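# Fetch SOC bottle from fridge bin to bench, shut door

## Task

Look at the two bottles in the refrigerator's bin. If one carries the letters SOC, lift that one out and set it upright on the bench, keep the other upright inside the refrigerator, and close the refrigerator door. If neither carries SOC, take nothing out, close the door, and press the CALL key on the operator panel far enough that it latches down. Do not press CALL when an SOC bottle is present, because a wrong call cannot be reversed.

## Robot and tools

Robot: two arms, left_arm and right_arm, each on its own carriage (left_rail, right_rail) on one shared floor track lying along y at x = 0. left_rail is always the +y carriage. Each arm's base sits at x = 0, y = its carriage's position_m, z = 0.04 m, facing +x. left_arm's fingers can fold: grip with the outer quarter of the pads, near the tips, or a narrow part may slip or be pulled toward the palm; pressing the tips into a surface folds them easily. right_arm's fingers are rigid.

Scene frame (used in all results): fixed to the table, table top z = 0, +z up, +x the direction the arms face, +y to their left, y = 0 mid-track. The table starts at x = 0.17 m. Positions in metres, orientation as quaternion wxyz.

Gripper axes: fingers point along the gripper's +z, open and close along its y; a block juts about 10 cm toward its +x. end_effector_position is the point between closed pads; fingertips reach about 33 mm past it (9 mm when wide open).

execute_actions: {"actions": [...], "cameras": [...]}. Each action may hold "rows", "steps", "until" and device keys. "rows" is up to 15 rows, each used for one control step of 1/30 s. Every row is one flat list of 18 numbers in [-1, 1] covering both arms: left dx, dy, dz, rx, ry, rz, left gripper position, force_limit, speed, then the same nine for the right arm. The six pose numbers are an offset, not a pose: measured from that arm's Hand target as it stood when the action began, along that Hand target's own axes, with 1.0 = 0.6 m for dx/dy/dz and 1.0 = 180 degrees for the rotation vector rx/ry/rz. All rows in an action count from the same start, so a later row is not added to an earlier one; but the next action or call starts from the new Hand target, so repeating an offset moves further. Sending all six zeros re-commands the current Hand target. Always resend the gripper's three numbers you want (a 0 is itself a command). "steps" is 1 to 450 (default 15), at least one per row; after the last row the arm keeps heading for that row's target. Ramp offsets gradually (about 0.01 more per row) for gentle motion.

Gripper numbers: position +1 fully open (140 mm), about -0.8 pads touch, -1 closes until blocked. force_limit -1 to +1 (about 14 N to 58 N on small parts at slow close); speed -1 to +1 (about 30 to 250 mm/s); both default +1. Faster closes squeeze harder. After closing, check object_status = 2 (stopped while closing, so something is held); 3 means reached target or pads met; 0 moving; 1 blocked while opening. position_measured is in counts: 3 open, about 75 = 100 mm, 139 = 60 mm, 200 = 20 mm, 230 = pads touching.

Carriages: command with {"left_rail": {"position_m": p}} (left -0.8 to 1.5, right -1.5 to 0.8 m), optional speed_m_s 0.01 to 1 and acceleration_factor 0.1 to 1; {"stop": true} brakes. Then run an action like {"steps": n, "until": {"left_rail": {"position_status": ["!=", "moving"]}}}. Keep carriages at least about 0.78 m apart. Arm targets ride with the carriage, so let it arrive before aiming at scene points. Status words: moving, done, stopped, contact_stop, time_out, stopped_with_arm, stopped_for_other_arm, stopped_for_other_carriage; position_answer taken or not_taken. "until" reads only rail fields, or {"all"/"any": {"status": "ended"}}; numbers need a comparison such as [">=", 0.5].

move: planned straight paths. "target" is one 18-number row (same layout, offsets from the Hand target in its axes) or a list of up to 15 such rows, each measured from the same starting Hand targets. "speed" in m/s, 0.002 to 3.2 (default 0.25). "blend" in m rounds corners in a list. "stop_force" 4 to 120 N ends an arm's path on contact; "zero" resets its baseline; "blocking": false returns early (not with stop_force). Paths max 10 s. The result adds a move: line (done, off_target, held, fault, moving) and limits (paced, held). Moves do not avoid obstacles or the other arm; steer around each arm's own base.

wait: {"seconds": 0 to 10}. stop: brakes a running move. zoom_image: {"camera", "region": [x0, y0, x1, y1]} pixels, max 504 square, cameras cam_high, cam_low, cam_bench_left, cam_bench_mid, cam_bench_right, cam_left_wrist, cam_right_wrist (672x504). zero_wrist_force: {"arm"}. finished_scene ends the scene for good.

Results: end_effector_position/quat, velocities, Hand target (base for next offsets), Tool commands, Joint positions (rail then six joints), joint torques, Wrist force/torque in the gripper's own axes, motor temperatures, rail status. Orientation commands are clipped to 32 degrees from the measured one per step.

Avoid: anything falling or landing off the table (including the track or the metal strip), dropping or slamming parts, hard hits or pressing past firm contact (stiff arms fault at about 150 N or joint torque limits, stopping 10 s), arms or grippers touching each other, strong twist on the gripper, and holding loads stretched out long enough to overheat motors (MOTOR HOT at 70 °C, brake fault at 85 °C).

Each tool is called as name([rows], argument=value, ...), one row to a line, values as JSON.

## Session

execute_actions(actions=[])

Scene clock: 0.00 s.
left_arm: end_effector_position=(+0.3563, +1.2388, +0.5790) position_measured=3 object_status=3 end_effector_quat_wxyz=(+0.000, +0.000, +1.000, +0.000) | right_arm: end_effector_position=(+0.3563, -1.1930, +0.5790) position_measured=3 object_status=3 end_effector_quat_wxyz=(+0.000, +0.000, +1.000, +0.000)
Joint positions: left_arm=[1.16 -0.281 -2.157 1.821 -1.235 -1.571 -0.281] | right_arm=[-1.272 -0.28 -2.157 1.821 -1.235 -1.571 -0.28]
Joint velocities: within noise
Joint torques (N m): no reading
Motor temperatures (°C): left_arm=[30 30 28 38 29 37] | right_arm=[30 26 32 31 39 36]
Wrist force (N): no reading
Wrist torque (N m): no reading
Wrist force, peak (N): no reading
Hand target: left_arm +0.3563, +1.2388, +0.5790; +0.000, +0.000, +1.000, +0.000 | right_arm +0.3563, -1.1930, +0.5790; +0.000, +0.000, +1.000, +0.000
Tool commands: left_gripper/position=+1.0 left_gripper/force_limit=+1.0 left_gripper/speed=+1.0 right_gripper/position=+1.0 right_gripper/force_limit=+1.0 right_gripper/speed=+1.0
left_rail: position_m=1.160 position_status=done
right_rail: position_m=-1.272 position_status=done

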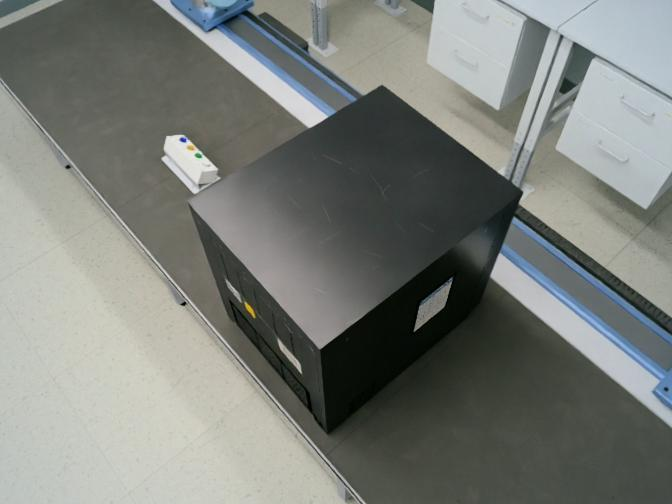

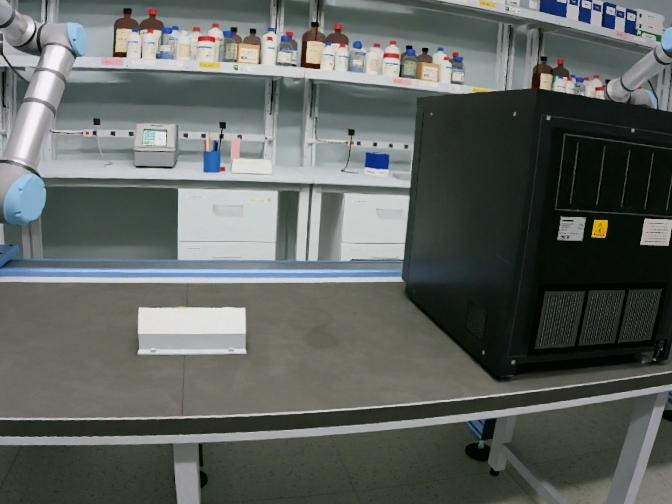

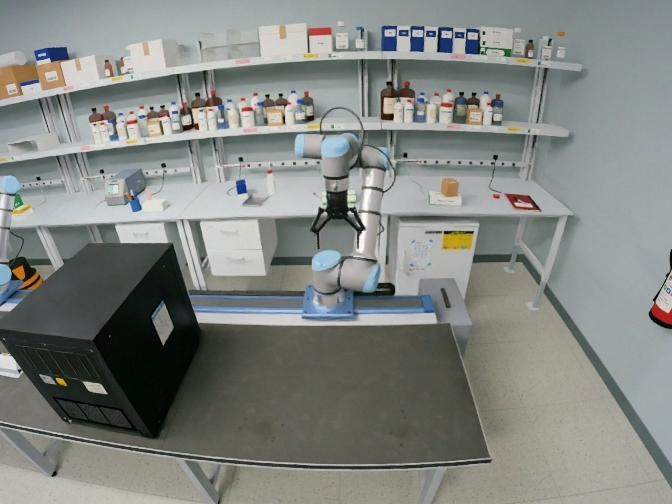

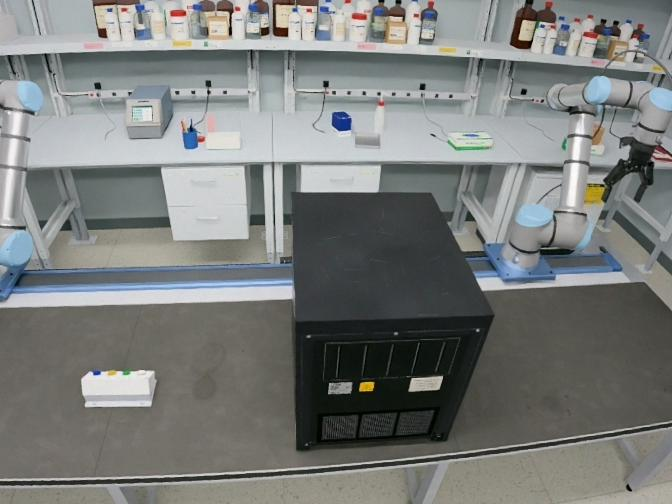

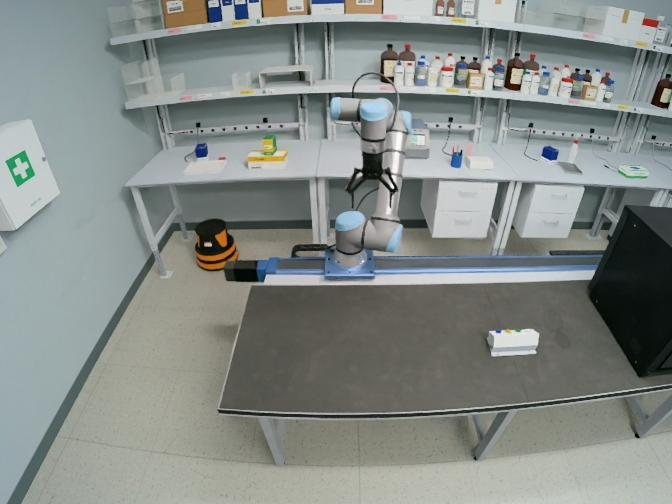

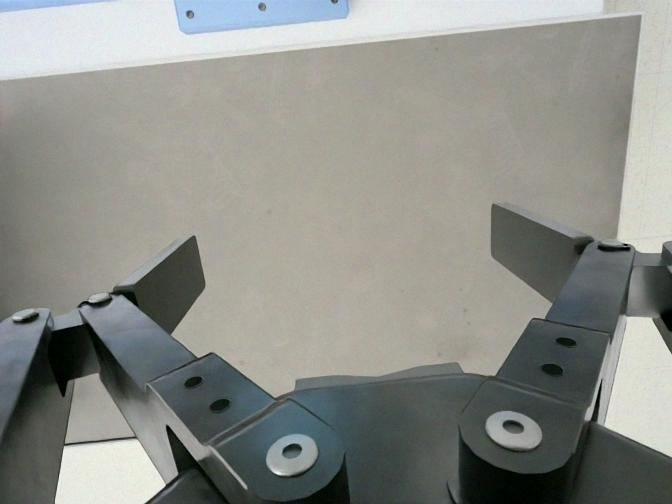

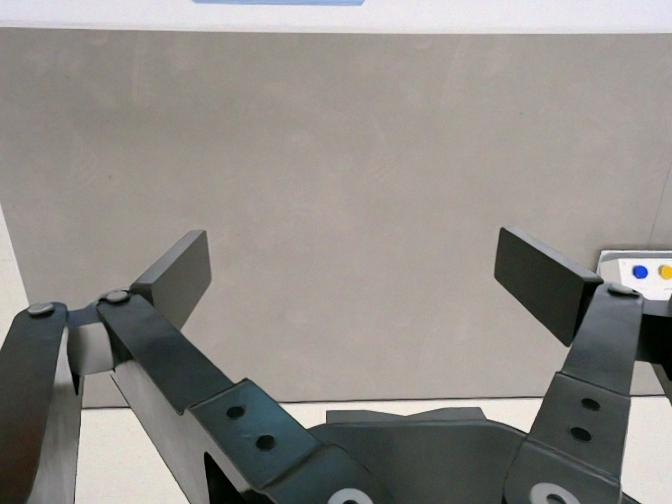

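zoom_image(camera="cam_high", region=[340, 70, 560, 370])

zoom_image(camera="cam_low", region=[380, 80, 672, 400])

zoom_image(camera="cam_high", region=[150, 120, 230, 200])

zoom_image(camera="cam_bench_mid", region=[250, 170, 520, 470])

Scaled by 1.680 from the camera's 672x504 image, which has a finer 960x720 frame.

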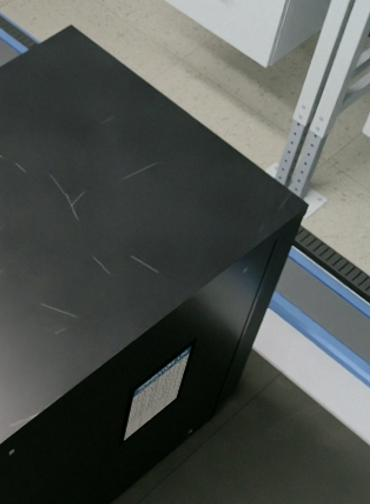

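Scaled by 1.575 from the camera's 672x504 image, which has a finer 960x720 frame.

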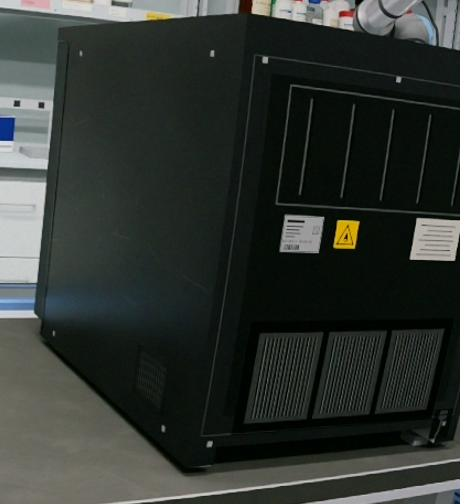

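Scaled by 6.300 from the camera's 672x504 image, which has a finer 960x720 frame.

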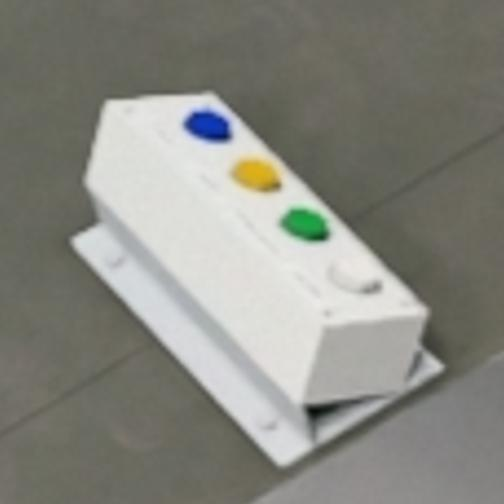

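Scaled by 1.680 from the camera's 672x504 image, which has a finer 960x720 frame.

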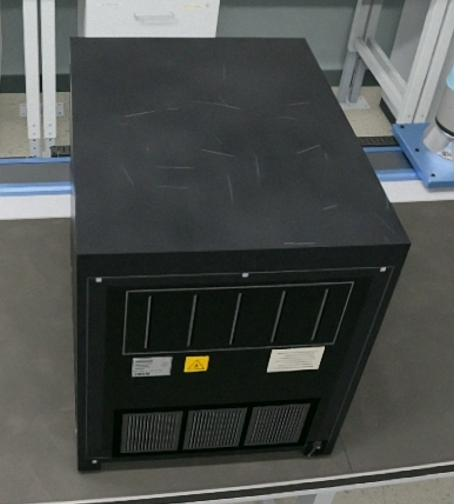

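execute_actions([
  {"right_rail": {"position_m": -0.55}, "steps": 150, "until": {"right_rail": {"position_status": ["!=", "moving"]}}},
])

move(target=[0,0,0,0,0,0,1,1,1, 0.468, 0.66, -0.027, -0.560, 0.232, 0.560, 1,1,1], speed=0.4, cameras=["cam_right_wrist", "cam_bench_mid"])

Scene clock: 58.13 s.
left_arm: end_effector_position=(+0.3563, +1.2388, +0.5790) position_measured=3 object_status=3 end_effector_quat_wxyz=(+0.000, +0.000, +1.000, +0.000) | right_arm: end_effector_position=(+0.3563, -0.4714, +0.5790) position_measured=3 object_status=3 end_effector_quat_wxyz=(+0.000, +0.000, +1.000, +0.000)
Joint positions: left_arm=[1.16 -0.281 -2.157 1.821 -1.235 -1.571 -0.281] | right_arm=[-0.55 -0.28 -2.157 1.821 -1.235 -1.571 -0.281]
Joint torques (N m): left_arm=[-3.19 -4.65 -50.85 -4.29 -0.23 0.27] | right_arm=[-0.3 1.24 -45.93 -4.19 0.19 -0.09]
Wrist force (N): left_arm=[-0.1 0.0 -0.2] | right_arm=[0.3 -0.1 -0.2]
Wrist torque (N m): left_arm=[0.01 0.03 0.00] | right_arm=[-0.02 -0.07 0.00]
Wrist force, peak (N): left_arm=[-0.5 -0.1 -0.1] | right_arm=[-0.1 -2.1 -0.3]
Hand target: left_arm +0.3563, +1.2388, +0.5790; +0.000, +0.000, +1.000, +0.000 | right_arm +0.3563, -0.4714, +0.5790; +0.000, +0.000, +1.000, +0.000
Tool commands: left_gripper/position=+1.0 left_gripper/force_limit=+1.0 left_gripper/speed=+1.0 right_gripper/position=+1.0 right_gripper/force_limit=+1.0 right_gripper/speed=+1.0
left_rail: position_m=1.160 position_status=done
right_rail: position_m=-0.550 position_status=done

Scene clock: 62.40 s.
left_arm: end_effector_position=(+0.3563, +1.2388, +0.5790) position_measured=3 object_status=3 end_effector_quat_wxyz=(+0.000, +0.000, +1.000, +0.000) | right_arm: end_effector_position=(+0.0776, -0.0728, +0.5952) position_measured=3 object_status=3 end_effector_quat_wxyz=(+0.509, -0.501, -0.530, -0.457)
Joint positions: left_arm=[1.16 -0.281 -2.157 1.821 -1.235 -1.571 -0.281] | right_arm=[-0.55 -0.661 -2.645 2.242 0.308 -0.746 0.095]
Joint torques (N m): left_arm=[-4.9 -0.05 -50.14 -3.99 -0.03 -0.39] | right_arm=[18.63 59.48 -46.21 -0.97 3.18 3.41]
Wrist force (N): left_arm=[-0.2 -0.1 0.2] | right_arm=[1.6 -0.2 -2.2]
Wrist torque (N m): left_arm=[-0.03 0.03 0.00] | right_arm=[0.15 -0.17 -0.31]
Wrist force, peak (N): left_arm=[-0.4 -0.1 0.2] | right_arm=[2.1 -0.9 -2.5]
Hand target: left_arm +0.3563, +1.2388, +0.5790; +0.000, +0.000, +1.000, +0.000 | right_arm +0.0755, -0.0754, +0.5952; +0.365, -0.611, -0.373, -0.595
Off the commanded pose: left_arm 0.000 m, 0 deg | right_arm 0.003 m, 50 deg; orientation clipped.
left_rail: position_m=1.160 position_status=done
right_rail: position_m=-0.550 position_status=done
move: off_target (right_arm); limits=paced
camera_calibration:
cam_right_wrist: T_world_to_cam=[[0.99866, 0.0493613, -0.0155555, -0.0561653], [0.00505628, -0.392182, -0.919874, 0.523652], [-0.0515068, 0.918562, -0.391906, 0.48965], [0, 0, 0, 1]] pos_world=[0.0786626, -0.241635, 0.672717]
Images, in order (width x height): cam_bench_mid 672x504, cam_right_wrist 672x504.

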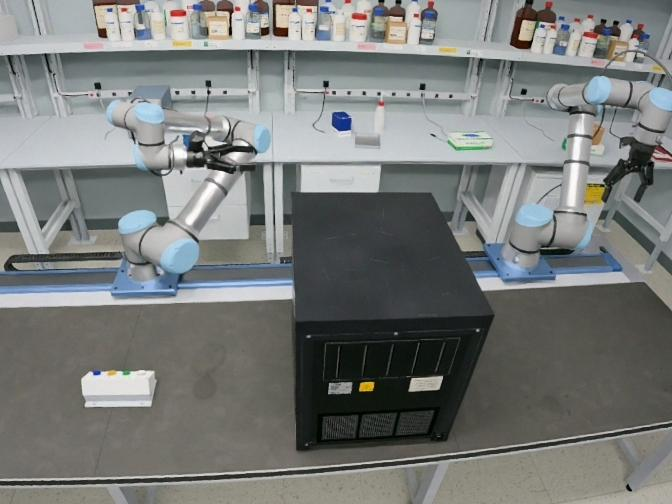

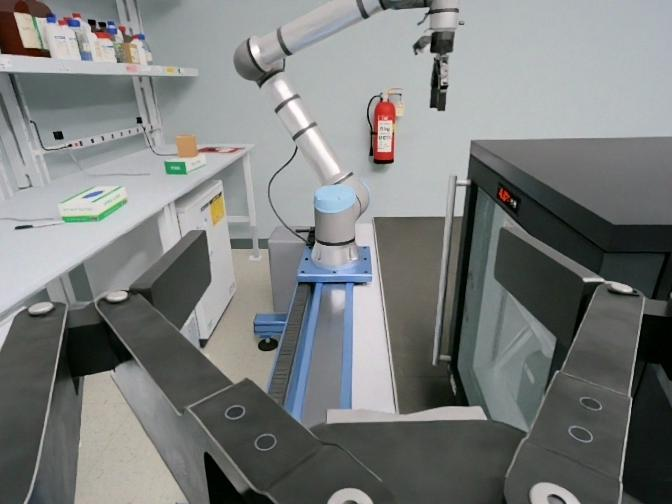

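zoom_image(camera="cam_right_wrist", region=[400, 120, 672, 440])

Scaled by 1.575 from the camera's 672x504 image, which has a finer 960x720 frame.

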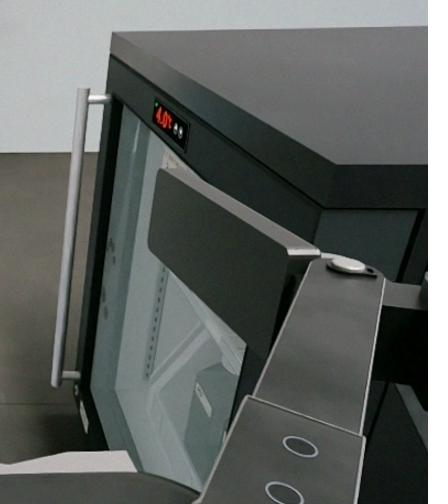

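execute_actions([
  {"left_rail": {"position_m": 1.5}, "right_rail": {"position_m": -1.2}, "steps": 150, "until": {"all": {"status": "ended"}}},
])

move(target=[0.177,-0.965,-0.035,0,0,0,1,1,1, 0,0,0,0,0,0,1,1,1], speed=0.5)

move(target=[0.217,-0.55,0.167,0.542,0.2525,-0.542,1,1,1, 0,0,0,0,0,0,1,1,1], speed=0.4, cameras=["cam_left_wrist", "cam_high", "cam_bench_left"])

Scene clock: 114.87 s.
left_arm: end_effector_position=(+0.3563, +1.5783, +0.5790) position_measured=3 object_status=3 end_effector_quat_wxyz=(+0.000, +0.000, +1.000, +0.000) | right_arm: end_effector_position=(+0.0776, -0.7226, +0.5952) position_measured=3 object_status=3 end_effector_quat_wxyz=(+0.503, -0.511, -0.534, -0.448)
Joint positions: left_arm=[1.5 -0.281 -2.157 1.821 -1.235 -1.571 -0.28] | right_arm=[-1.2 -0.644 -2.645 2.226 0.28 -0.728 0.139]
Joint torques (N m): left_arm=[-2.14 -0.26 -48.56 -3.7 0.16 -0.16] | right_arm=[17.12 20.71 -46.16 -1.15 3.4 3.1]
Wrist force (N): left_arm=[-0.3 0.0 0.1] | right_arm=[1.3 -0.6 -2.2]
Wrist torque (N m): left_arm=[-0.01 0.06 0.00] | right_arm=[0.05 -0.10 -0.31]
Wrist force, peak (N): left_arm=[0.2 -1.8 0.1] | right_arm=[1.7 -0.7 -3.9]
Hand target: left_arm +0.3563, +1.5783, +0.5790; +0.000, +0.000, +1.000, +0.000 | right_arm +0.0755, -0.7254, +0.5952; +0.365, -0.611, -0.373, -0.595 (not the last commanded pose)
Tool commands: left_gripper/position=+1.0 left_gripper/force_limit=+1.0 left_gripper/speed=+1.0 right_gripper/position=+1.0 right_gripper/force_limit=+1.0 right_gripper/speed=+1.0
Off the commanded pose: left_arm 0.000 m, 0 deg | right_arm 0.003 m, 50 deg.
left_rail: position_m=1.500 position_status=done
right_rail: position_m=-1.200 position_status=done

Scene clock: 116.73 s.
left_arm: end_effector_position=(+0.2501, +0.9994, +0.6000) position_measured=3 object_status=3 end_effector_quat_wxyz=(+0.000, +0.000, +1.000, +0.000) | right_arm: end_effector_position=(+0.0776, -0.7226, +0.5952) position_measured=3 object_status=3 end_effector_quat_wxyz=(+0.503, -0.511, -0.534, -0.448)
Joint positions: left_arm=[1.5 -1.424 -1.812 1.591 -1.351 -1.571 -1.424] | right_arm=[-1.2 -0.644 -2.645 2.226 0.28 -0.728 0.139]
Joint torques (N m): left_arm=[-17.13 -19.65 -59.79 -7.72 3.44 -2.09] | right_arm=[17.84 25.6 -45.84 -1.26 2.52 3.13]
Wrist force (N): left_arm=[0.1 -0.3 0.4] | right_arm=[1.5 0.1 -2.0]
Wrist torque (N m): left_arm=[-0.08 0.01 0.05] | right_arm=[0.22 -0.13 -0.30]
Wrist force, peak (N): left_arm=[0.8 -4.7 0.5] | right_arm=[1.8 -0.2 -2.7]
Hand target: left_arm +0.2501, +0.9993, +0.6000; +0.000, +0.000, +1.000, +0.000 | right_arm +0.0776, -0.7226, +0.5952; +0.503, -0.511, -0.534, -0.448 (not the last commanded pose)
Off the commanded pose: left_arm 0.000 m, 0 deg | right_arm 0.003 m, 32 deg.
left_rail: position_m=1.500 position_status=done
right_rail: position_m=-1.200 position_status=done
move: off_target (right_arm)

Scene clock: 120.67 s.
left_arm: end_effector_position=(+0.1200, +0.6693, +0.4998) position_measured=3 object_status=3 end_effector_quat_wxyz=(+0.299, +0.641, -0.299, +0.641) | right_arm: end_effector_position=(+0.0776, -0.7226, +0.5952) position_measured=3 object_status=3 end_effector_quat_wxyz=(+0.503, -0.511, -0.534, -0.448)
Joint positions: left_arm=[1.5 -2.049 -1.284 2.132 -3.989 -0.394 -3.142] | right_arm=[-1.2 -0.644 -2.645 2.226 0.28 -0.728 0.139]
Joint torques (N m): left_arm=[-17.71 -45.26 -41.84 -3.66 3.82 1.76] | right_arm=[17.22 40.1 -46.37 -1.28 1.52 3.03]
Wrist force (N): left_arm=[1.1 -1.2 -2.2] | right_arm=[2.0 -0.2 -2.4]
Wrist torque (N m): left_arm=[-0.07 -0.42 -0.36] | right_arm=[0.16 -0.23 -0.31]
Wrist force, peak (N): left_arm=[1.1 -1.6 -2.3] | right_arm=[2.1 0.0 -2.8]
Hand target: left_arm +0.1199, +0.6693, +0.4998; +0.299, +0.641, -0.299, +0.641 | right_arm +0.0776, -0.7226, +0.5952; +0.503, -0.511, -0.534, -0.448
Off the commanded pose: left_arm 0.000 m, 0 deg | right_arm 0.000 m, 0 deg.
left_rail: position_m=1.500 position_status=done
right_rail: position_m=-1.200 position_status=done
move: done
camera_calibration:
cam_left_wrist: T_world_to_cam=[[-0.785314, -0.610421, -0.103289, 0.556725], [-0.104353, 0.294965, -0.949793, 0.289827], [0.61024, -0.735107, -0.29534, 0.751733], [0, 0, 0, 1]] pos_world=[0.00871122, 0.806951, 0.554795]
Images, in order (width x height): cam_high 672x504, cam_bench_left 672x504, cam_left_wrist 672x504.

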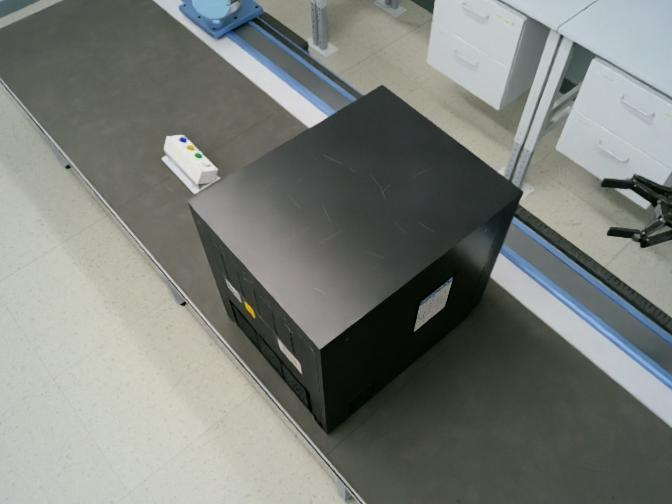

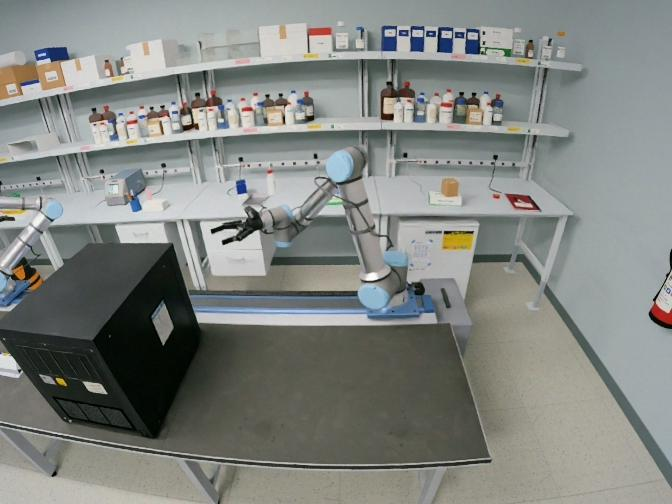

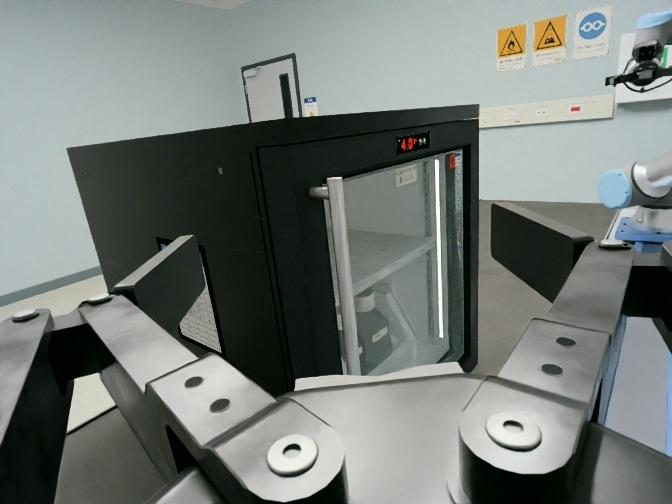

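zoom_image(camera="cam_left_wrist", region=[240, 110, 500, 400])

Scaled by 1.738 from the camera's 672x504 image, which has a finer 960x720 frame.

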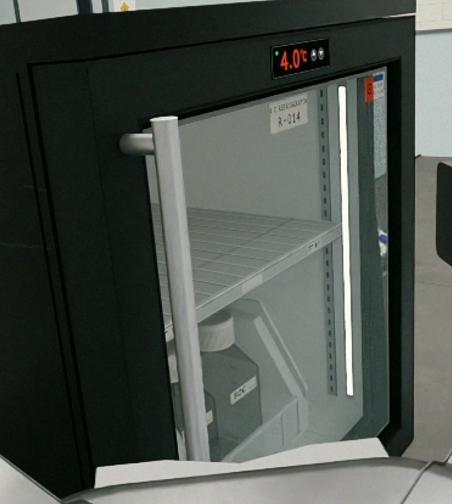

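move(target=[-0.283,0.0398,0.1538,0.0556,0,0,-0.2,1,0, 0,0,0,0,0,0,1,1,1], speed=0.3, cameras=["cam_left_wrist"])

Scene clock: 160.50 s.
left_arm: end_effector_position=(+0.1610, +0.5833, +0.3301) position_measured=154 object_status=3 end_effector_quat_wxyz=(+0.242, +0.665, -0.241, +0.665) | right_arm: end_effector_position=(+0.0776, -0.7226, +0.5952) position_measured=3 object_status=3 end_effector_quat_wxyz=(+0.503, -0.511, -0.534, -0.448)
Joint positions: left_arm=[1.5 -1.963 -0.892 1.913 -4.163 -0.305 -3.141] | right_arm=[-1.2 -0.644 -2.645 2.226 0.28 -0.728 0.139]
Joint torques (N m): left_arm=[10.67 -69.68 -34.22 -5.16 3.89 2.43] | right_arm=[19.76 44.69 -45.43 -1.39 -0.19 2.99]
Wrist force (N): left_arm=[0.8 -1.0 -2.4] | right_arm=[1.8 -0.3 -2.5]
Wrist torque (N m): left_arm=[-0.02 -0.41 -0.38] | right_arm=[0.12 -0.19 -0.30]
Wrist force, peak (N): left_arm=[3.9 -1.9 -3.5] | right_arm=[2.4 0.3 -2.4]
Hand target: left_arm +0.1610, +0.5833, +0.3300; +0.242, +0.665, -0.241, +0.665 | right_arm +0.0776, -0.7226, +0.5952; +0.503, -0.511, -0.534, -0.448
Off the commanded pose: left_arm 0.000 m, 0 deg | right_arm 0.000 m, 0 deg.
left_rail: position_m=1.500 position_status=done
right_rail: position_m=-1.200 position_status=done
move: done
camera_calibration:
cam_left_wrist: T_world_to_cam=[[-0.66728, -0.737612, -0.103275, 0.57418], [-0.154024, 0.272321, -0.949799, 0.179416], [0.728707, -0.617875, -0.295324, 0.525821], [0, 0, 0, 1]] pos_world=[0.0276033, 0.699555, 0.384996]
Images, in order (width x height): cam_left_wrist 672x504.

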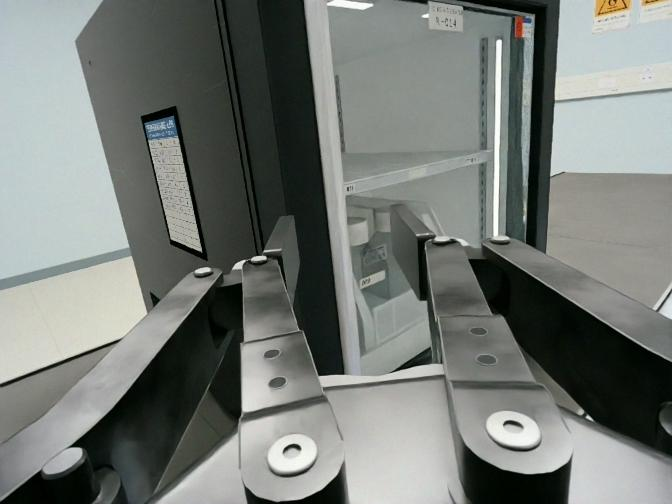

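zoom_image(camera="cam_left_wrist", region=[220, 140, 460, 380])

Scaled by 2.100 from the camera's 672x504 image, which has a finer 960x720 frame.

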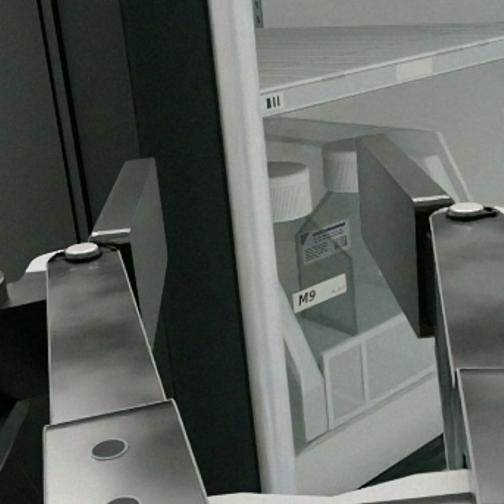

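move(target=[0,0,0.1643,0,0,0,-0.2,1,0, 0,0,0,0,0,0,1,1,1], speed=0.1, stop_force=25, cameras=["cam_left_wrist"])

Scene clock: 170.40 s.
left_arm: end_effector_position=(+0.2366, +0.5200, +0.3300) position_measured=154 object_status=3 end_effector_quat_wxyz=(+0.242, +0.665, -0.241, +0.665) | right_arm: end_effector_position=(+0.0776, -0.7226, +0.5952) position_measured=3 object_status=3 end_effector_quat_wxyz=(+0.503, -0.511, -0.534, -0.448)
Joint positions: left_arm=[1.5 -1.834 -0.837 1.79 -4.095 -0.434 -3.141] | right_arm=[-1.2 -0.644 -2.645 2.226 0.28 -0.728 0.139]
Joint torques (N m): left_arm=[7.53 -82.24 -39.02 3.13 -3.8 -2.04] | right_arm=[18.48 46.03 -45.47 -1.01 -0.18 2.92]
Wrist force (N): left_arm=[0.8 -1.2 -2.2] | right_arm=[1.9 -0.1 -2.7]
Wrist torque (N m): left_arm=[-0.07 -0.43 -0.36] | right_arm=[0.18 -0.23 -0.30]
Wrist force, peak (N): left_arm=[0.7 -1.1 -3.8] | right_arm=[2.0 -0.2 -3.0]
Hand target: left_arm +0.2366, +0.5200, +0.3300; +0.242, +0.665, -0.241, +0.665 | right_arm +0.0776, -0.7226, +0.5952; +0.503, -0.511, -0.534, -0.448
Off the commanded pose: left_arm 0.000 m, 0 deg | right_arm 0.000 m, 0 deg.
left_rail: position_m=1.500 position_status=done
right_rail: position_m=-1.200 position_status=done
move: done
camera_calibration:
cam_left_wrist: T_world_to_cam=[[-0.66729, -0.737594, -0.103338, 0.577875], [-0.15398, 0.27237, -0.949792, 0.208287], [0.728707, -0.617875, -0.295325, 0.431558], [0, 0, 0, 1]] pos_world=[0.103203, 0.636155, 0.384995]
Images, in order (width x height): cam_left_wrist 672x504.

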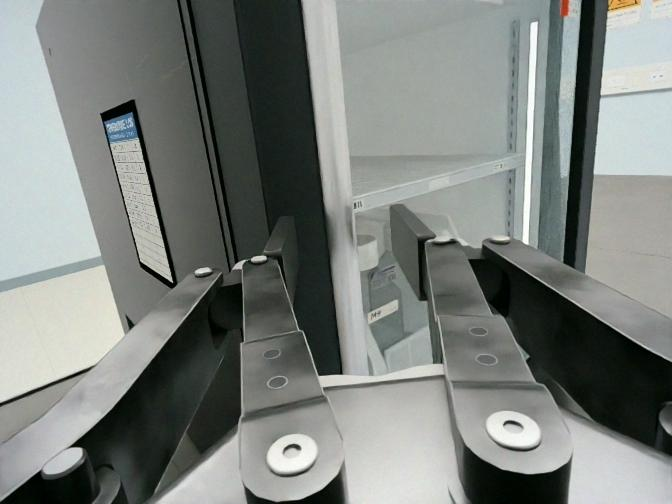

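execute_actions([
  {"rows": [[0,0,0,0,0,0,-1,1,-1, 0,0,0,0,0,0,1,1,1]], "steps": 75},
], cameras=["cam_left_wrist"])

Scene clock: 175.73 s.
left_arm: end_effector_position=(+0.2366, +0.5200, +0.3300) position_measured=212 object_status=2 end_effector_quat_wxyz=(+0.242, +0.665, -0.241, +0.665) | right_arm: end_effector_position=(+0.0776, -0.7226, +0.5952) position_measured=3 object_status=3 end_effector_quat_wxyz=(+0.503, -0.511, -0.534, -0.448)
Joint positions: left_arm=[1.5 -1.834 -0.837 1.79 -4.095 -0.434 -3.141] | right_arm=[-1.2 -0.644 -2.645 2.226 0.28 -0.728 0.139]
Joint torques (N m): left_arm=[-26.23 -77.65 -37.16 2.66 -17.91 -1.61] | right_arm=[17.99 45.69 -45.84 -1.24 -0.31 2.92]
Wrist force (N): left_arm=[5.7 -35.9 -30.8] | right_arm=[1.7 -0.2 -2.3]
Wrist torque (N m): left_arm=[1.13 -0.34 -0.39] | right_arm=[0.14 -0.17 -0.31]
Wrist force, peak (N): left_arm=[5.6 -35.8 -31.0] | right_arm=[2.2 -1.0 -2.7]
Hand target: left_arm +0.2366, +0.5200, +0.3300; +0.242, +0.665, -0.241, +0.665 | right_arm +0.0776, -0.7226, +0.5952; +0.503, -0.511, -0.534, -0.448
Off the commanded pose: left_arm 0.000 m, 0 deg | right_arm 0.000 m, 0 deg.
left_rail: position_m=1.500 position_status=done
right_rail: position_m=-1.200 position_status=done
camera_calibration:
cam_left_wrist: T_world_to_cam=[[-0.66729, -0.737594, -0.103338, 0.577875], [-0.15398, 0.27237, -0.949792, 0.208287], [0.728707, -0.617875, -0.295325, 0.431558], [0, 0, 0, 1]] pos_world=[0.103203, 0.636155, 0.384995]
Images, in order (width x height): cam_left_wrist 672x504.

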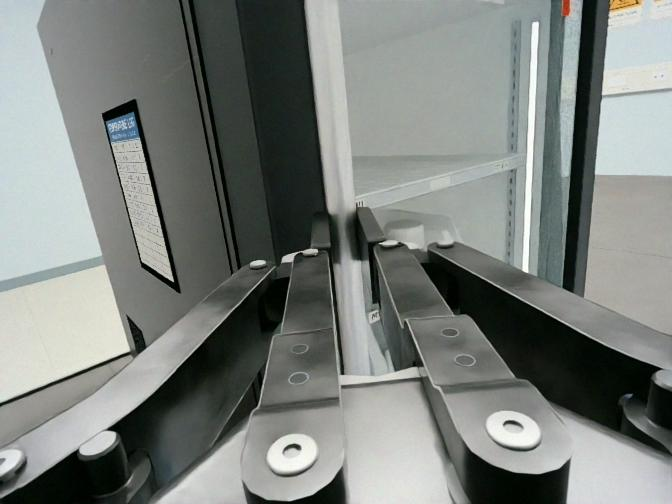

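execute_actions([
  {"rows": [[0,-0.0051,-0.0043,0,0,0,-1,1,-1, 0,0,0,0,0,0,1,1,1]], "steps": 15},
])

Scene clock: 179.27 s.
left_arm: end_effector_position=(+0.2365, +0.5239, +0.3300) position_measured=212 object_status=2 end_effector_quat_wxyz=(+0.242, +0.665, -0.242, +0.665) | right_arm: end_effector_position=(+0.0776, -0.7226, +0.5952) position_measured=3 object_status=3 end_effector_quat_wxyz=(+0.503, -0.511, -0.534, -0.448)
Joint positions: left_arm=[1.5 -1.835 -0.841 1.799 -4.099 -0.433 -3.141] | right_arm=[-1.2 -0.644 -2.645 2.226 0.28 -0.728 0.139]
Joint torques (N m): left_arm=[1.99 -128.56 3.84 -13.66 24.09 -0.87] | right_arm=[18.76 44.95 -45.65 -1.06 -0.12 2.76]
Wrist force (N): left_arm=[-2.9 50.7 57.5] | right_arm=[1.5 0.0 -2.6]
Wrist torque (N m): left_arm=[-1.42 -0.56 -0.47] | right_arm=[0.18 -0.14 -0.31]
Wrist force, peak (N): left_arm=[-2.9 50.7 57.5] | right_arm=[2.0 -0.1 -2.9]
Hand target: left_arm +0.2366, +0.5240, +0.3300; +0.242, +0.665, -0.241, +0.665 | right_arm +0.0776, -0.7226, +0.5952; +0.503, -0.511, -0.534, -0.448
Off the commanded pose: left_arm 0.000 m, 0 deg | right_arm 0.000 m, 0 deg.
left_rail: position_m=1.500 position_status=done
right_rail: position_m=-1.200 position_status=done

execute_actions([
  {"rows": [[0,0.0032,0.0027,0,0,0,-1,1,-1, 0,0,0,0,0,0,1,1,1]], "steps": 15},
])

Scene clock: 181.53 s.
left_arm: end_effector_position=(+0.2366, +0.5215, +0.3301) position_measured=212 object_status=2 end_effector_quat_wxyz=(+0.242, +0.665, -0.241, +0.665) | right_arm: end_effector_position=(+0.0776, -0.7226, +0.5952) position_measured=3 object_status=3 end_effector_quat_wxyz=(+0.503, -0.511, -0.534, -0.448)
Joint positions: left_arm=[1.5 -1.834 -0.839 1.793 -4.096 -0.434 -3.141] | right_arm=[-1.2 -0.644 -2.645 2.226 0.28 -0.728 0.139]
Joint torques (N m): left_arm=[42.65 -66.08 -50.75 9.14 -9.74 -0.2] | right_arm=[16.44 44.94 -46.5 -0.91 -0.11 3.15]
Wrist force (N): left_arm=[9.0 -16.0 -78.6] | right_arm=[1.9 -0.2 -2.5]
Wrist torque (N m): left_arm=[0.44 -0.30 -0.35] | right_arm=[0.14 -0.22 -0.31]
Wrist force, peak (N): left_arm=[9.0 -16.0 -78.6] | right_arm=[1.8 -0.2 -3.0]
Hand target: left_arm +0.2366, +0.5215, +0.3300; +0.242, +0.665, -0.241, +0.665 | right_arm +0.0776, -0.7226, +0.5952; +0.503, -0.511, -0.534, -0.448
Off the commanded pose: left_arm 0.000 m, 0 deg | right_arm 0.000 m, 0 deg.
left_rail: position_m=1.500 position_status=done
right_rail: position_m=-1.200 position_status=done

execute_actions([
  {"rows": [[0,0,0,0,0,0,-0.36,1,-1, 0,0,0,0,0,0,1,1,1]], "steps": 40},
])

move(target=[0, 0.0322, -0.0383,0,0,0,-0.36,1,-1, 0,0,0,0,0,0,1,1,1], speed=0.05, stop_force=70, cameras=["cam_left_wrist"])

Scene clock: 198.13 s.
left_arm: end_effector_position=(+0.2366, +0.5215, +0.3300) position_measured=174 object_status=3 end_effector_quat_wxyz=(+0.242, +0.665, -0.241, +0.665) | right_arm: end_effector_position=(+0.0776, -0.7226, +0.5952) position_measured=3 object_status=3 end_effector_quat_wxyz=(+0.503, -0.511, -0.534, -0.448)
Joint positions: left_arm=[1.5 -1.834 -0.839 1.793 -4.096 -0.434 -3.141] | right_arm=[-1.2 -0.644 -2.645 2.226 0.28 -0.728 0.139]
Joint torques (N m): left_arm=[-16.77 -113.61 -21.89 -4.79 3.34 -1.46] | right_arm=[17.75 46.06 -45.63 -1.01 -0.37 3]
Wrist force (N): left_arm=[1.0 1.6 -2.2] | right_arm=[2.2 0.0 -3.0]
Wrist torque (N m): left_arm=[0.56 -0.46 -0.36] | right_arm=[0.19 -0.30 -0.30]
Wrist force, peak (N): left_arm=[11.2 -17.3 -82.9] | right_arm=[2.3 -0.3 -2.9]
Hand target: left_arm +0.2366, +0.5215, +0.3300; +0.242, +0.665, -0.241, +0.665 | right_arm +0.0776, -0.7226, +0.5952; +0.503, -0.511, -0.534, -0.448
Off the commanded pose: left_arm 0.000 m, 0 deg | right_arm 0.000 m, 0 deg.
left_rail: position_m=1.500 position_status=done
right_rail: position_m=-1.200 position_status=done

Scene clock: 199.63 s.
left_arm: end_effector_position=(+0.2066, +0.5214, +0.3300) position_measured=174 object_status=3 end_effector_quat_wxyz=(+0.242, +0.665, -0.241, +0.665) | right_arm: end_effector_position=(+0.0776, -0.7226, +0.5952) position_measured=3 object_status=3 end_effector_quat_wxyz=(+0.503, -0.511, -0.534, -0.448)
Joint positions: left_arm=[1.5 -1.873 -0.837 1.79 -4.094 -0.395 -3.141] | right_arm=[-1.2 -0.644 -2.645 2.226 0.28 -0.728 0.139]
Joint torques (N m): left_arm=[-15.09 -81.48 -37.87 2.58 3.73 0.74] | right_arm=[19.15 46.07 -45.79 -0.87 -0.15 2.82]
Wrist force (N): left_arm=[0.6 1.7 -2.2] | right_arm=[1.5 -0.2 -2.2]
Wrist torque (N m): left_arm=[0.58 -0.38 -0.34] | right_arm=[0.13 -0.14 -0.30]
Wrist force, peak (N): left_arm=[0.9 2.3 -3.1] | right_arm=[1.6 -0.1 -3.1]
Hand target: left_arm +0.2066, +0.5214, +0.3300; +0.242, +0.665, -0.241, +0.665 | right_arm +0.0776, -0.7226, +0.5952; +0.503, -0.511, -0.534, -0.448
Off the commanded pose: left_arm 0.000 m, 0 deg | right_arm 0.000 m, 0 deg.
left_rail: position_m=1.500 position_status=done
right_rail: position_m=-1.200 position_status=done
move: done
camera_calibration:
cam_left_wrist: T_world_to_cam=[[-0.66729, -0.737594, -0.103338, 0.558896], [-0.15398, 0.27237, -0.949792, 0.203244], [0.728707, -0.617875, -0.295325, 0.454419], [0, 0, 0, 1]] pos_world=[0.0731032, 0.637655, 0.384995]
Images, in order (width x height): cam_left_wrist 672x504.

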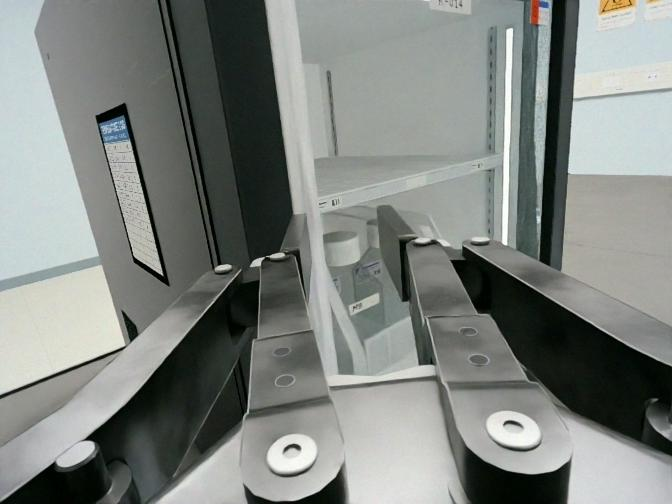

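zoom_image(camera="cam_left_wrist", region=[140, 0, 440, 380])

Scaled by 1.326 from the camera's 672x504 image, which has a finer 960x720 frame.

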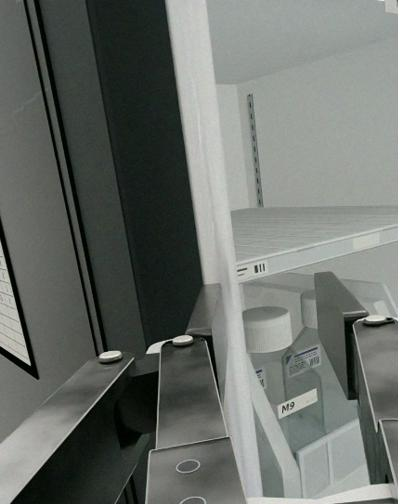

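move(target=[0, 0.0322, -0.0383,0,0,0,-0.36,1,-1, 0,0,0,0,0,0,1,1,1], speed=0.05, stop_force=70, cameras=["cam_left_wrist"])

Scene clock: 204.60 s.
left_arm: end_effector_position=(+0.1766, +0.5213, +0.3300) position_measured=174 object_status=3 end_effector_quat_wxyz=(+0.242, +0.665, -0.241, +0.665) | right_arm: end_effector_position=(+0.0776, -0.7226, +0.5952) position_measured=3 object_status=3 end_effector_quat_wxyz=(+0.503, -0.511, -0.534, -0.448)
Joint positions: left_arm=[1.5 -1.911 -0.835 1.784 -4.091 -0.356 -3.141] | right_arm=[-1.2 -0.644 -2.645 2.226 0.28 -0.728 0.139]
Joint torques (N m): left_arm=[-15.93 -80.03 -37.43 3 3.93 0.59] | right_arm=[19.47 44.7 -45.65 -0.96 -0.07 2.99]
Wrist force (N): left_arm=[0.6 1.6 -2.3] | right_arm=[1.8 0.1 -2.8]
Wrist torque (N m): left_arm=[0.56 -0.38 -0.35] | right_arm=[0.21 -0.20 -0.31]
Wrist force, peak (N): left_arm=[0.6 2.3 -3.0] | right_arm=[2.1 -0.3 -3.0]
Hand target: left_arm +0.1766, +0.5213, +0.3300; +0.242, +0.665, -0.241, +0.665 | right_arm +0.0776, -0.7226, +0.5952; +0.503, -0.511, -0.534, -0.448
Off the commanded pose: left_arm 0.000 m, 0 deg | right_arm 0.000 m, 0 deg.
left_rail: position_m=1.500 position_status=done
right_rail: position_m=-1.200 position_status=done
move: done
camera_calibration:
cam_left_wrist: T_world_to_cam=[[-0.66729, -0.737594, -0.103338, 0.538804], [-0.15398, 0.27237, -0.949792, 0.198652], [0.728707, -0.617875, -0.295325, 0.476218], [0, 0, 0, 1]] pos_world=[0.0431032, 0.637555, 0.384995]
Images, in order (width x height): cam_left_wrist 672x504.

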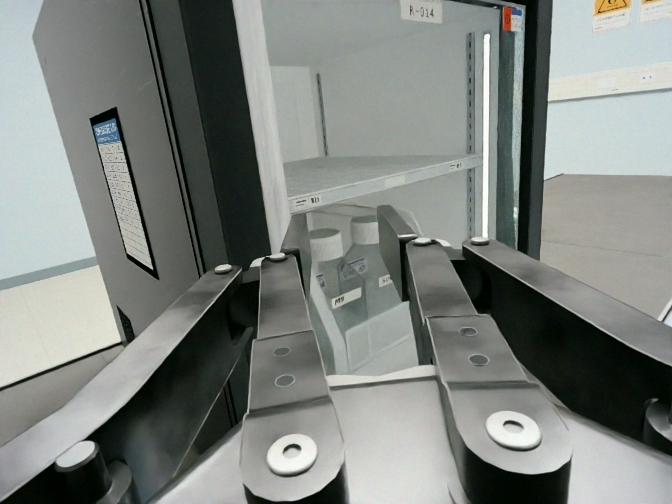

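move([
  [0,0,-0.0833,0,0,0,-0.2,1,-1, 0,0,0,0,0,0,1,1,1],
  [0,-0.195,-0.0236,-0.222,0,0,-0.2,1,-1, 0,0,0,0,0,0,1,1,1],
], speed=0.25, blend=0.03, cameras=["cam_left_wrist"])

Scene clock: 215.87 s.
left_arm: end_effector_position=(+0.2408, +0.6201, +0.3300) position_measured=154 object_status=3 end_effector_quat_wxyz=(+0.454, +0.542, -0.454, +0.542) | right_arm: end_effector_position=(+0.0776, -0.7226, +0.5952) position_measured=3 object_status=3 end_effector_quat_wxyz=(+0.503, -0.511, -0.534, -0.448)
Joint positions: left_arm=[1.5 -1.558 -1.006 2.184 -4.32 -1.407 -3.142] | right_arm=[-1.2 -0.644 -2.645 2.226 0.28 -0.728 0.139]
Joint torques (N m): left_arm=[12.02 -61.18 -28.76 1.13 -4.35 1.66] | right_arm=[19.17 46.45 -45.54 -0.78 0.06 2.82]
Wrist force (N): left_arm=[0.9 1.7 -2.2] | right_arm=[2.0 0.1 -2.4]
Wrist torque (N m): left_arm=[0.57 -0.43 -0.39] | right_arm=[0.22 -0.25 -0.30]
Wrist force, peak (N): left_arm=[0.8 3.5 -4.3] | right_arm=[2.1 0.3 -3.1]
Hand target: left_arm +0.2408, +0.6201, +0.3300; +0.454, +0.542, -0.454, +0.542 | right_arm +0.0776, -0.7226, +0.5952; +0.503, -0.511, -0.534, -0.448
Off the commanded pose: left_arm 0.000 m, 0 deg | right_arm 0.000 m, 0 deg.
left_rail: position_m=1.500 position_status=done
right_rail: position_m=-1.200 position_status=done
move: done; blend cut to 0.025 m at target 1
camera_calibration:
cam_left_wrist: T_world_to_cam=[[-0.985172, -0.136915, -0.103397, 0.358667], [0.0569418, 0.307573, -0.949819, 0.109026], [0.161847, -0.941623, -0.295216, 0.827717], [0, 0, 0, 1]] pos_world=[0.213177, 0.794971, 0.384995]
Images, in order (width x height): cam_left_wrist 672x504.

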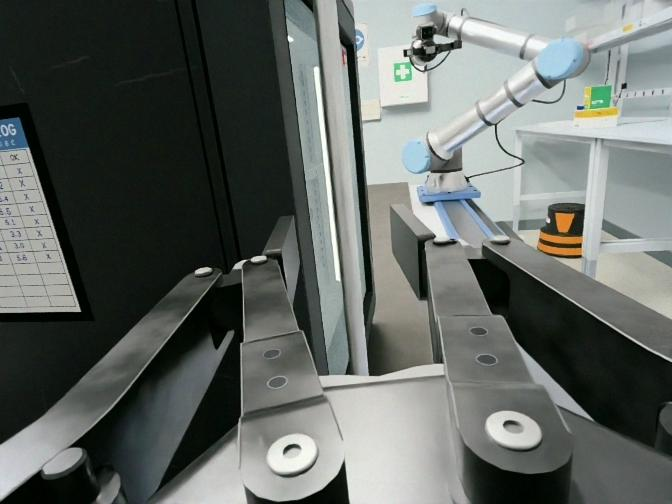

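zoom_image(camera="cam_left_wrist", region=[240, 140, 440, 380])

Scaled by 2.100 from the camera's 672x504 image, which has a finer 960x720 frame.

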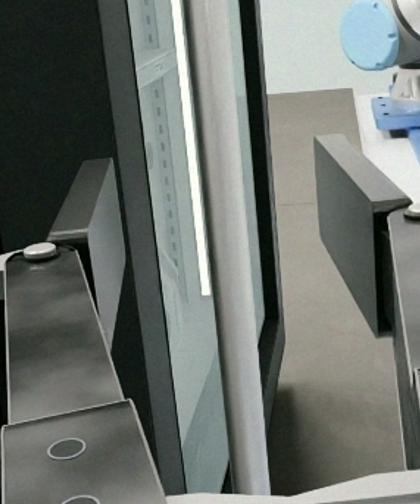

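move(target=[0,0.0952,0.0138,0.1389,0,0,-0.52,1,-1, 0,0,0,0,0,0,1,1,1], speed=0.25, cameras=["cam_left_wrist"])

zoom_image(camera="cam_left_wrist", region=[200, 140, 440, 380])

Scene clock: 259.93 s.
left_arm: end_effector_position=(+0.1861, +0.6020, +0.3300) position_measured=195 object_status=3 end_effector_quat_wxyz=(+0.326, +0.627, -0.326, +0.628) | right_arm: end_effector_position=(+0.0776, -0.7226, +0.5952) position_measured=3 object_status=3 end_effector_quat_wxyz=(+0.503, -0.511, -0.534, -0.448)
Joint positions: left_arm=[1.5 -1.872 -0.968 2.092 -4.266 -0.657 -3.141] | right_arm=[-1.2 -0.644 -2.645 2.226 0.28 -0.728 0.139]
Joint torques (N m): left_arm=[-12.74 -68.1 -31.09 1.64 3.26 -1.5] | right_arm=[20.32 44.15 -46.18 -0.84 -0.03 2.95]
Wrist force (N): left_arm=[0.9 1.5 -2.3] | right_arm=[2.0 -0.5 -2.6]
Wrist torque (N m): left_arm=[0.55 -0.45 -0.30] | right_arm=[0.08 -0.24 -0.30]
Wrist force, peak (N): left_arm=[1.0 2.9 -2.8] | right_arm=[2.4 -0.2 -2.8]
Hand target: left_arm +0.1861, +0.6020, +0.3300; +0.326, +0.627, -0.326, +0.628 | right_arm +0.0776, -0.7226, +0.5952; +0.503, -0.511, -0.534, -0.448
Off the commanded pose: left_arm 0.000 m, 0 deg | right_arm 0.000 m, 0 deg.
left_rail: position_m=1.500 position_status=done
right_rail: position_m=-1.200 position_status=done
move: done
camera_calibration:
cam_left_wrist: T_world_to_cam=[[-0.835071, -0.540351, -0.103327, 0.517111], [-0.0784548, 0.302868, -0.949798, 0.145744], [0.544519, -0.785042, -0.29531, 0.654014], [0, 0, 0, 1]] pos_world=[0.087136, 0.748709, 0.384995]
Images, in order (width x height): cam_left_wrist 672x504.

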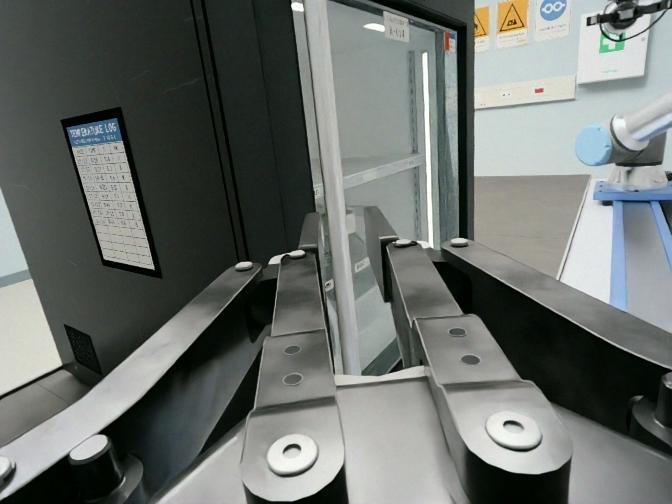

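Scaled by 2.100 from the camera's 672x504 image, which has a finer 960x720 frame.

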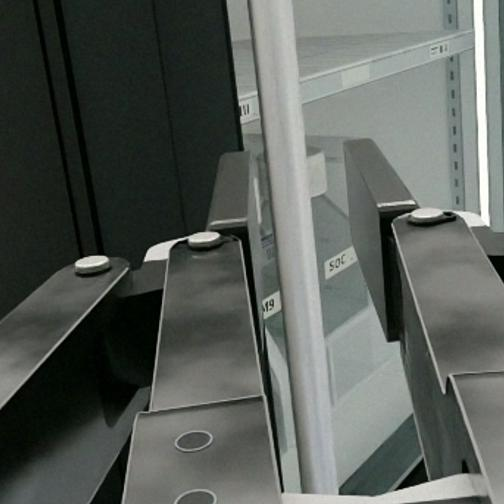

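move(target=[0,-0.002,0.1638,0,0,0,-0.52,1,-1, 0,0,0,0,0,0,1,1,1], speed=0.08, stop_force=15, cameras=["cam_left_wrist"])

zoom_image(camera="cam_left_wrist", region=[200, 140, 440, 380])

Scene clock: 265.20 s.
left_arm: end_effector_position=(+0.2435, +0.5223, +0.3300) position_measured=195 object_status=3 end_effector_quat_wxyz=(+0.326, +0.627, -0.326, +0.628) | right_arm: end_effector_position=(+0.0776, -0.7226, +0.5952) position_measured=3 object_status=3 end_effector_quat_wxyz=(+0.503, -0.511, -0.534, -0.448)
Joint positions: left_arm=[1.5 -1.754 -0.896 1.923 -4.169 -0.775 -3.141] | right_arm=[-1.2 -0.644 -2.645 2.226 0.28 -0.728 0.139]
Joint torques (N m): left_arm=[6.91 -74.07 -35.04 1.92 -3.87 -1.76] | right_arm=[18.43 45.03 -46.08 -0.75 -0.19 2.79]
Wrist force (N): left_arm=[0.6 1.7 -2.2] | right_arm=[1.7 0.2 -2.9]
Wrist torque (N m): left_arm=[0.58 -0.37 -0.29] | right_arm=[0.23 -0.18 -0.30]
Wrist force, peak (N): left_arm=[0.8 1.9 -3.2] | right_arm=[2.0 -0.3 -3.1]
Hand target: left_arm +0.2435, +0.5223, +0.3300; +0.326, +0.627, -0.326, +0.628 | right_arm +0.0776, -0.7226, +0.5952; +0.503, -0.511, -0.534, -0.448
Off the commanded pose: left_arm 0.000 m, 0 deg | right_arm 0.000 m, 0 deg.
left_rail: position_m=1.500 position_status=done
right_rail: position_m=-1.200 position_status=done
move: done
camera_calibration:
cam_left_wrist: T_world_to_cam=[[-0.835042, -0.540394, -0.103343, 0.522092], [-0.0784714, 0.302892, -0.949789, 0.174376], [0.544562, -0.785004, -0.295333, 0.560113], [0, 0, 0, 1]] pos_world=[0.144636, 0.669009, 0.384995]
Images, in order (width x height): cam_left_wrist 672x504.

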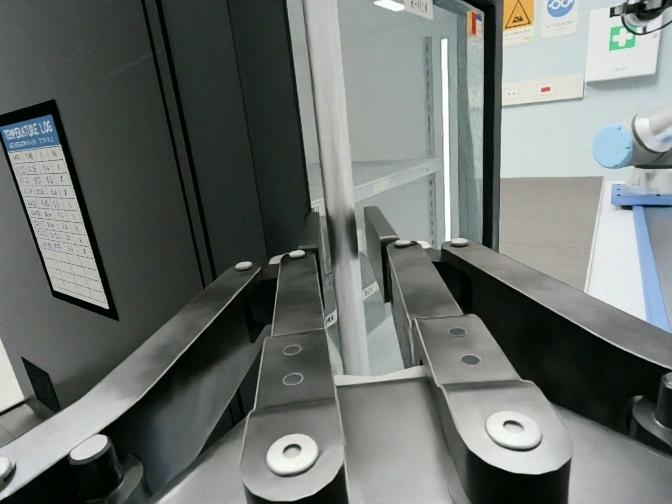

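Scaled by 2.100 from the camera's 672x504 image, which has a finer 960x720 frame.

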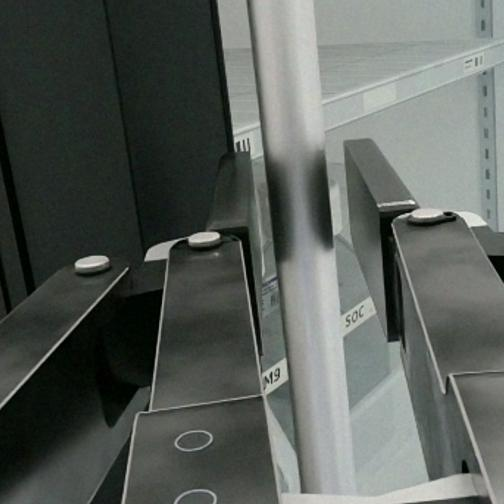

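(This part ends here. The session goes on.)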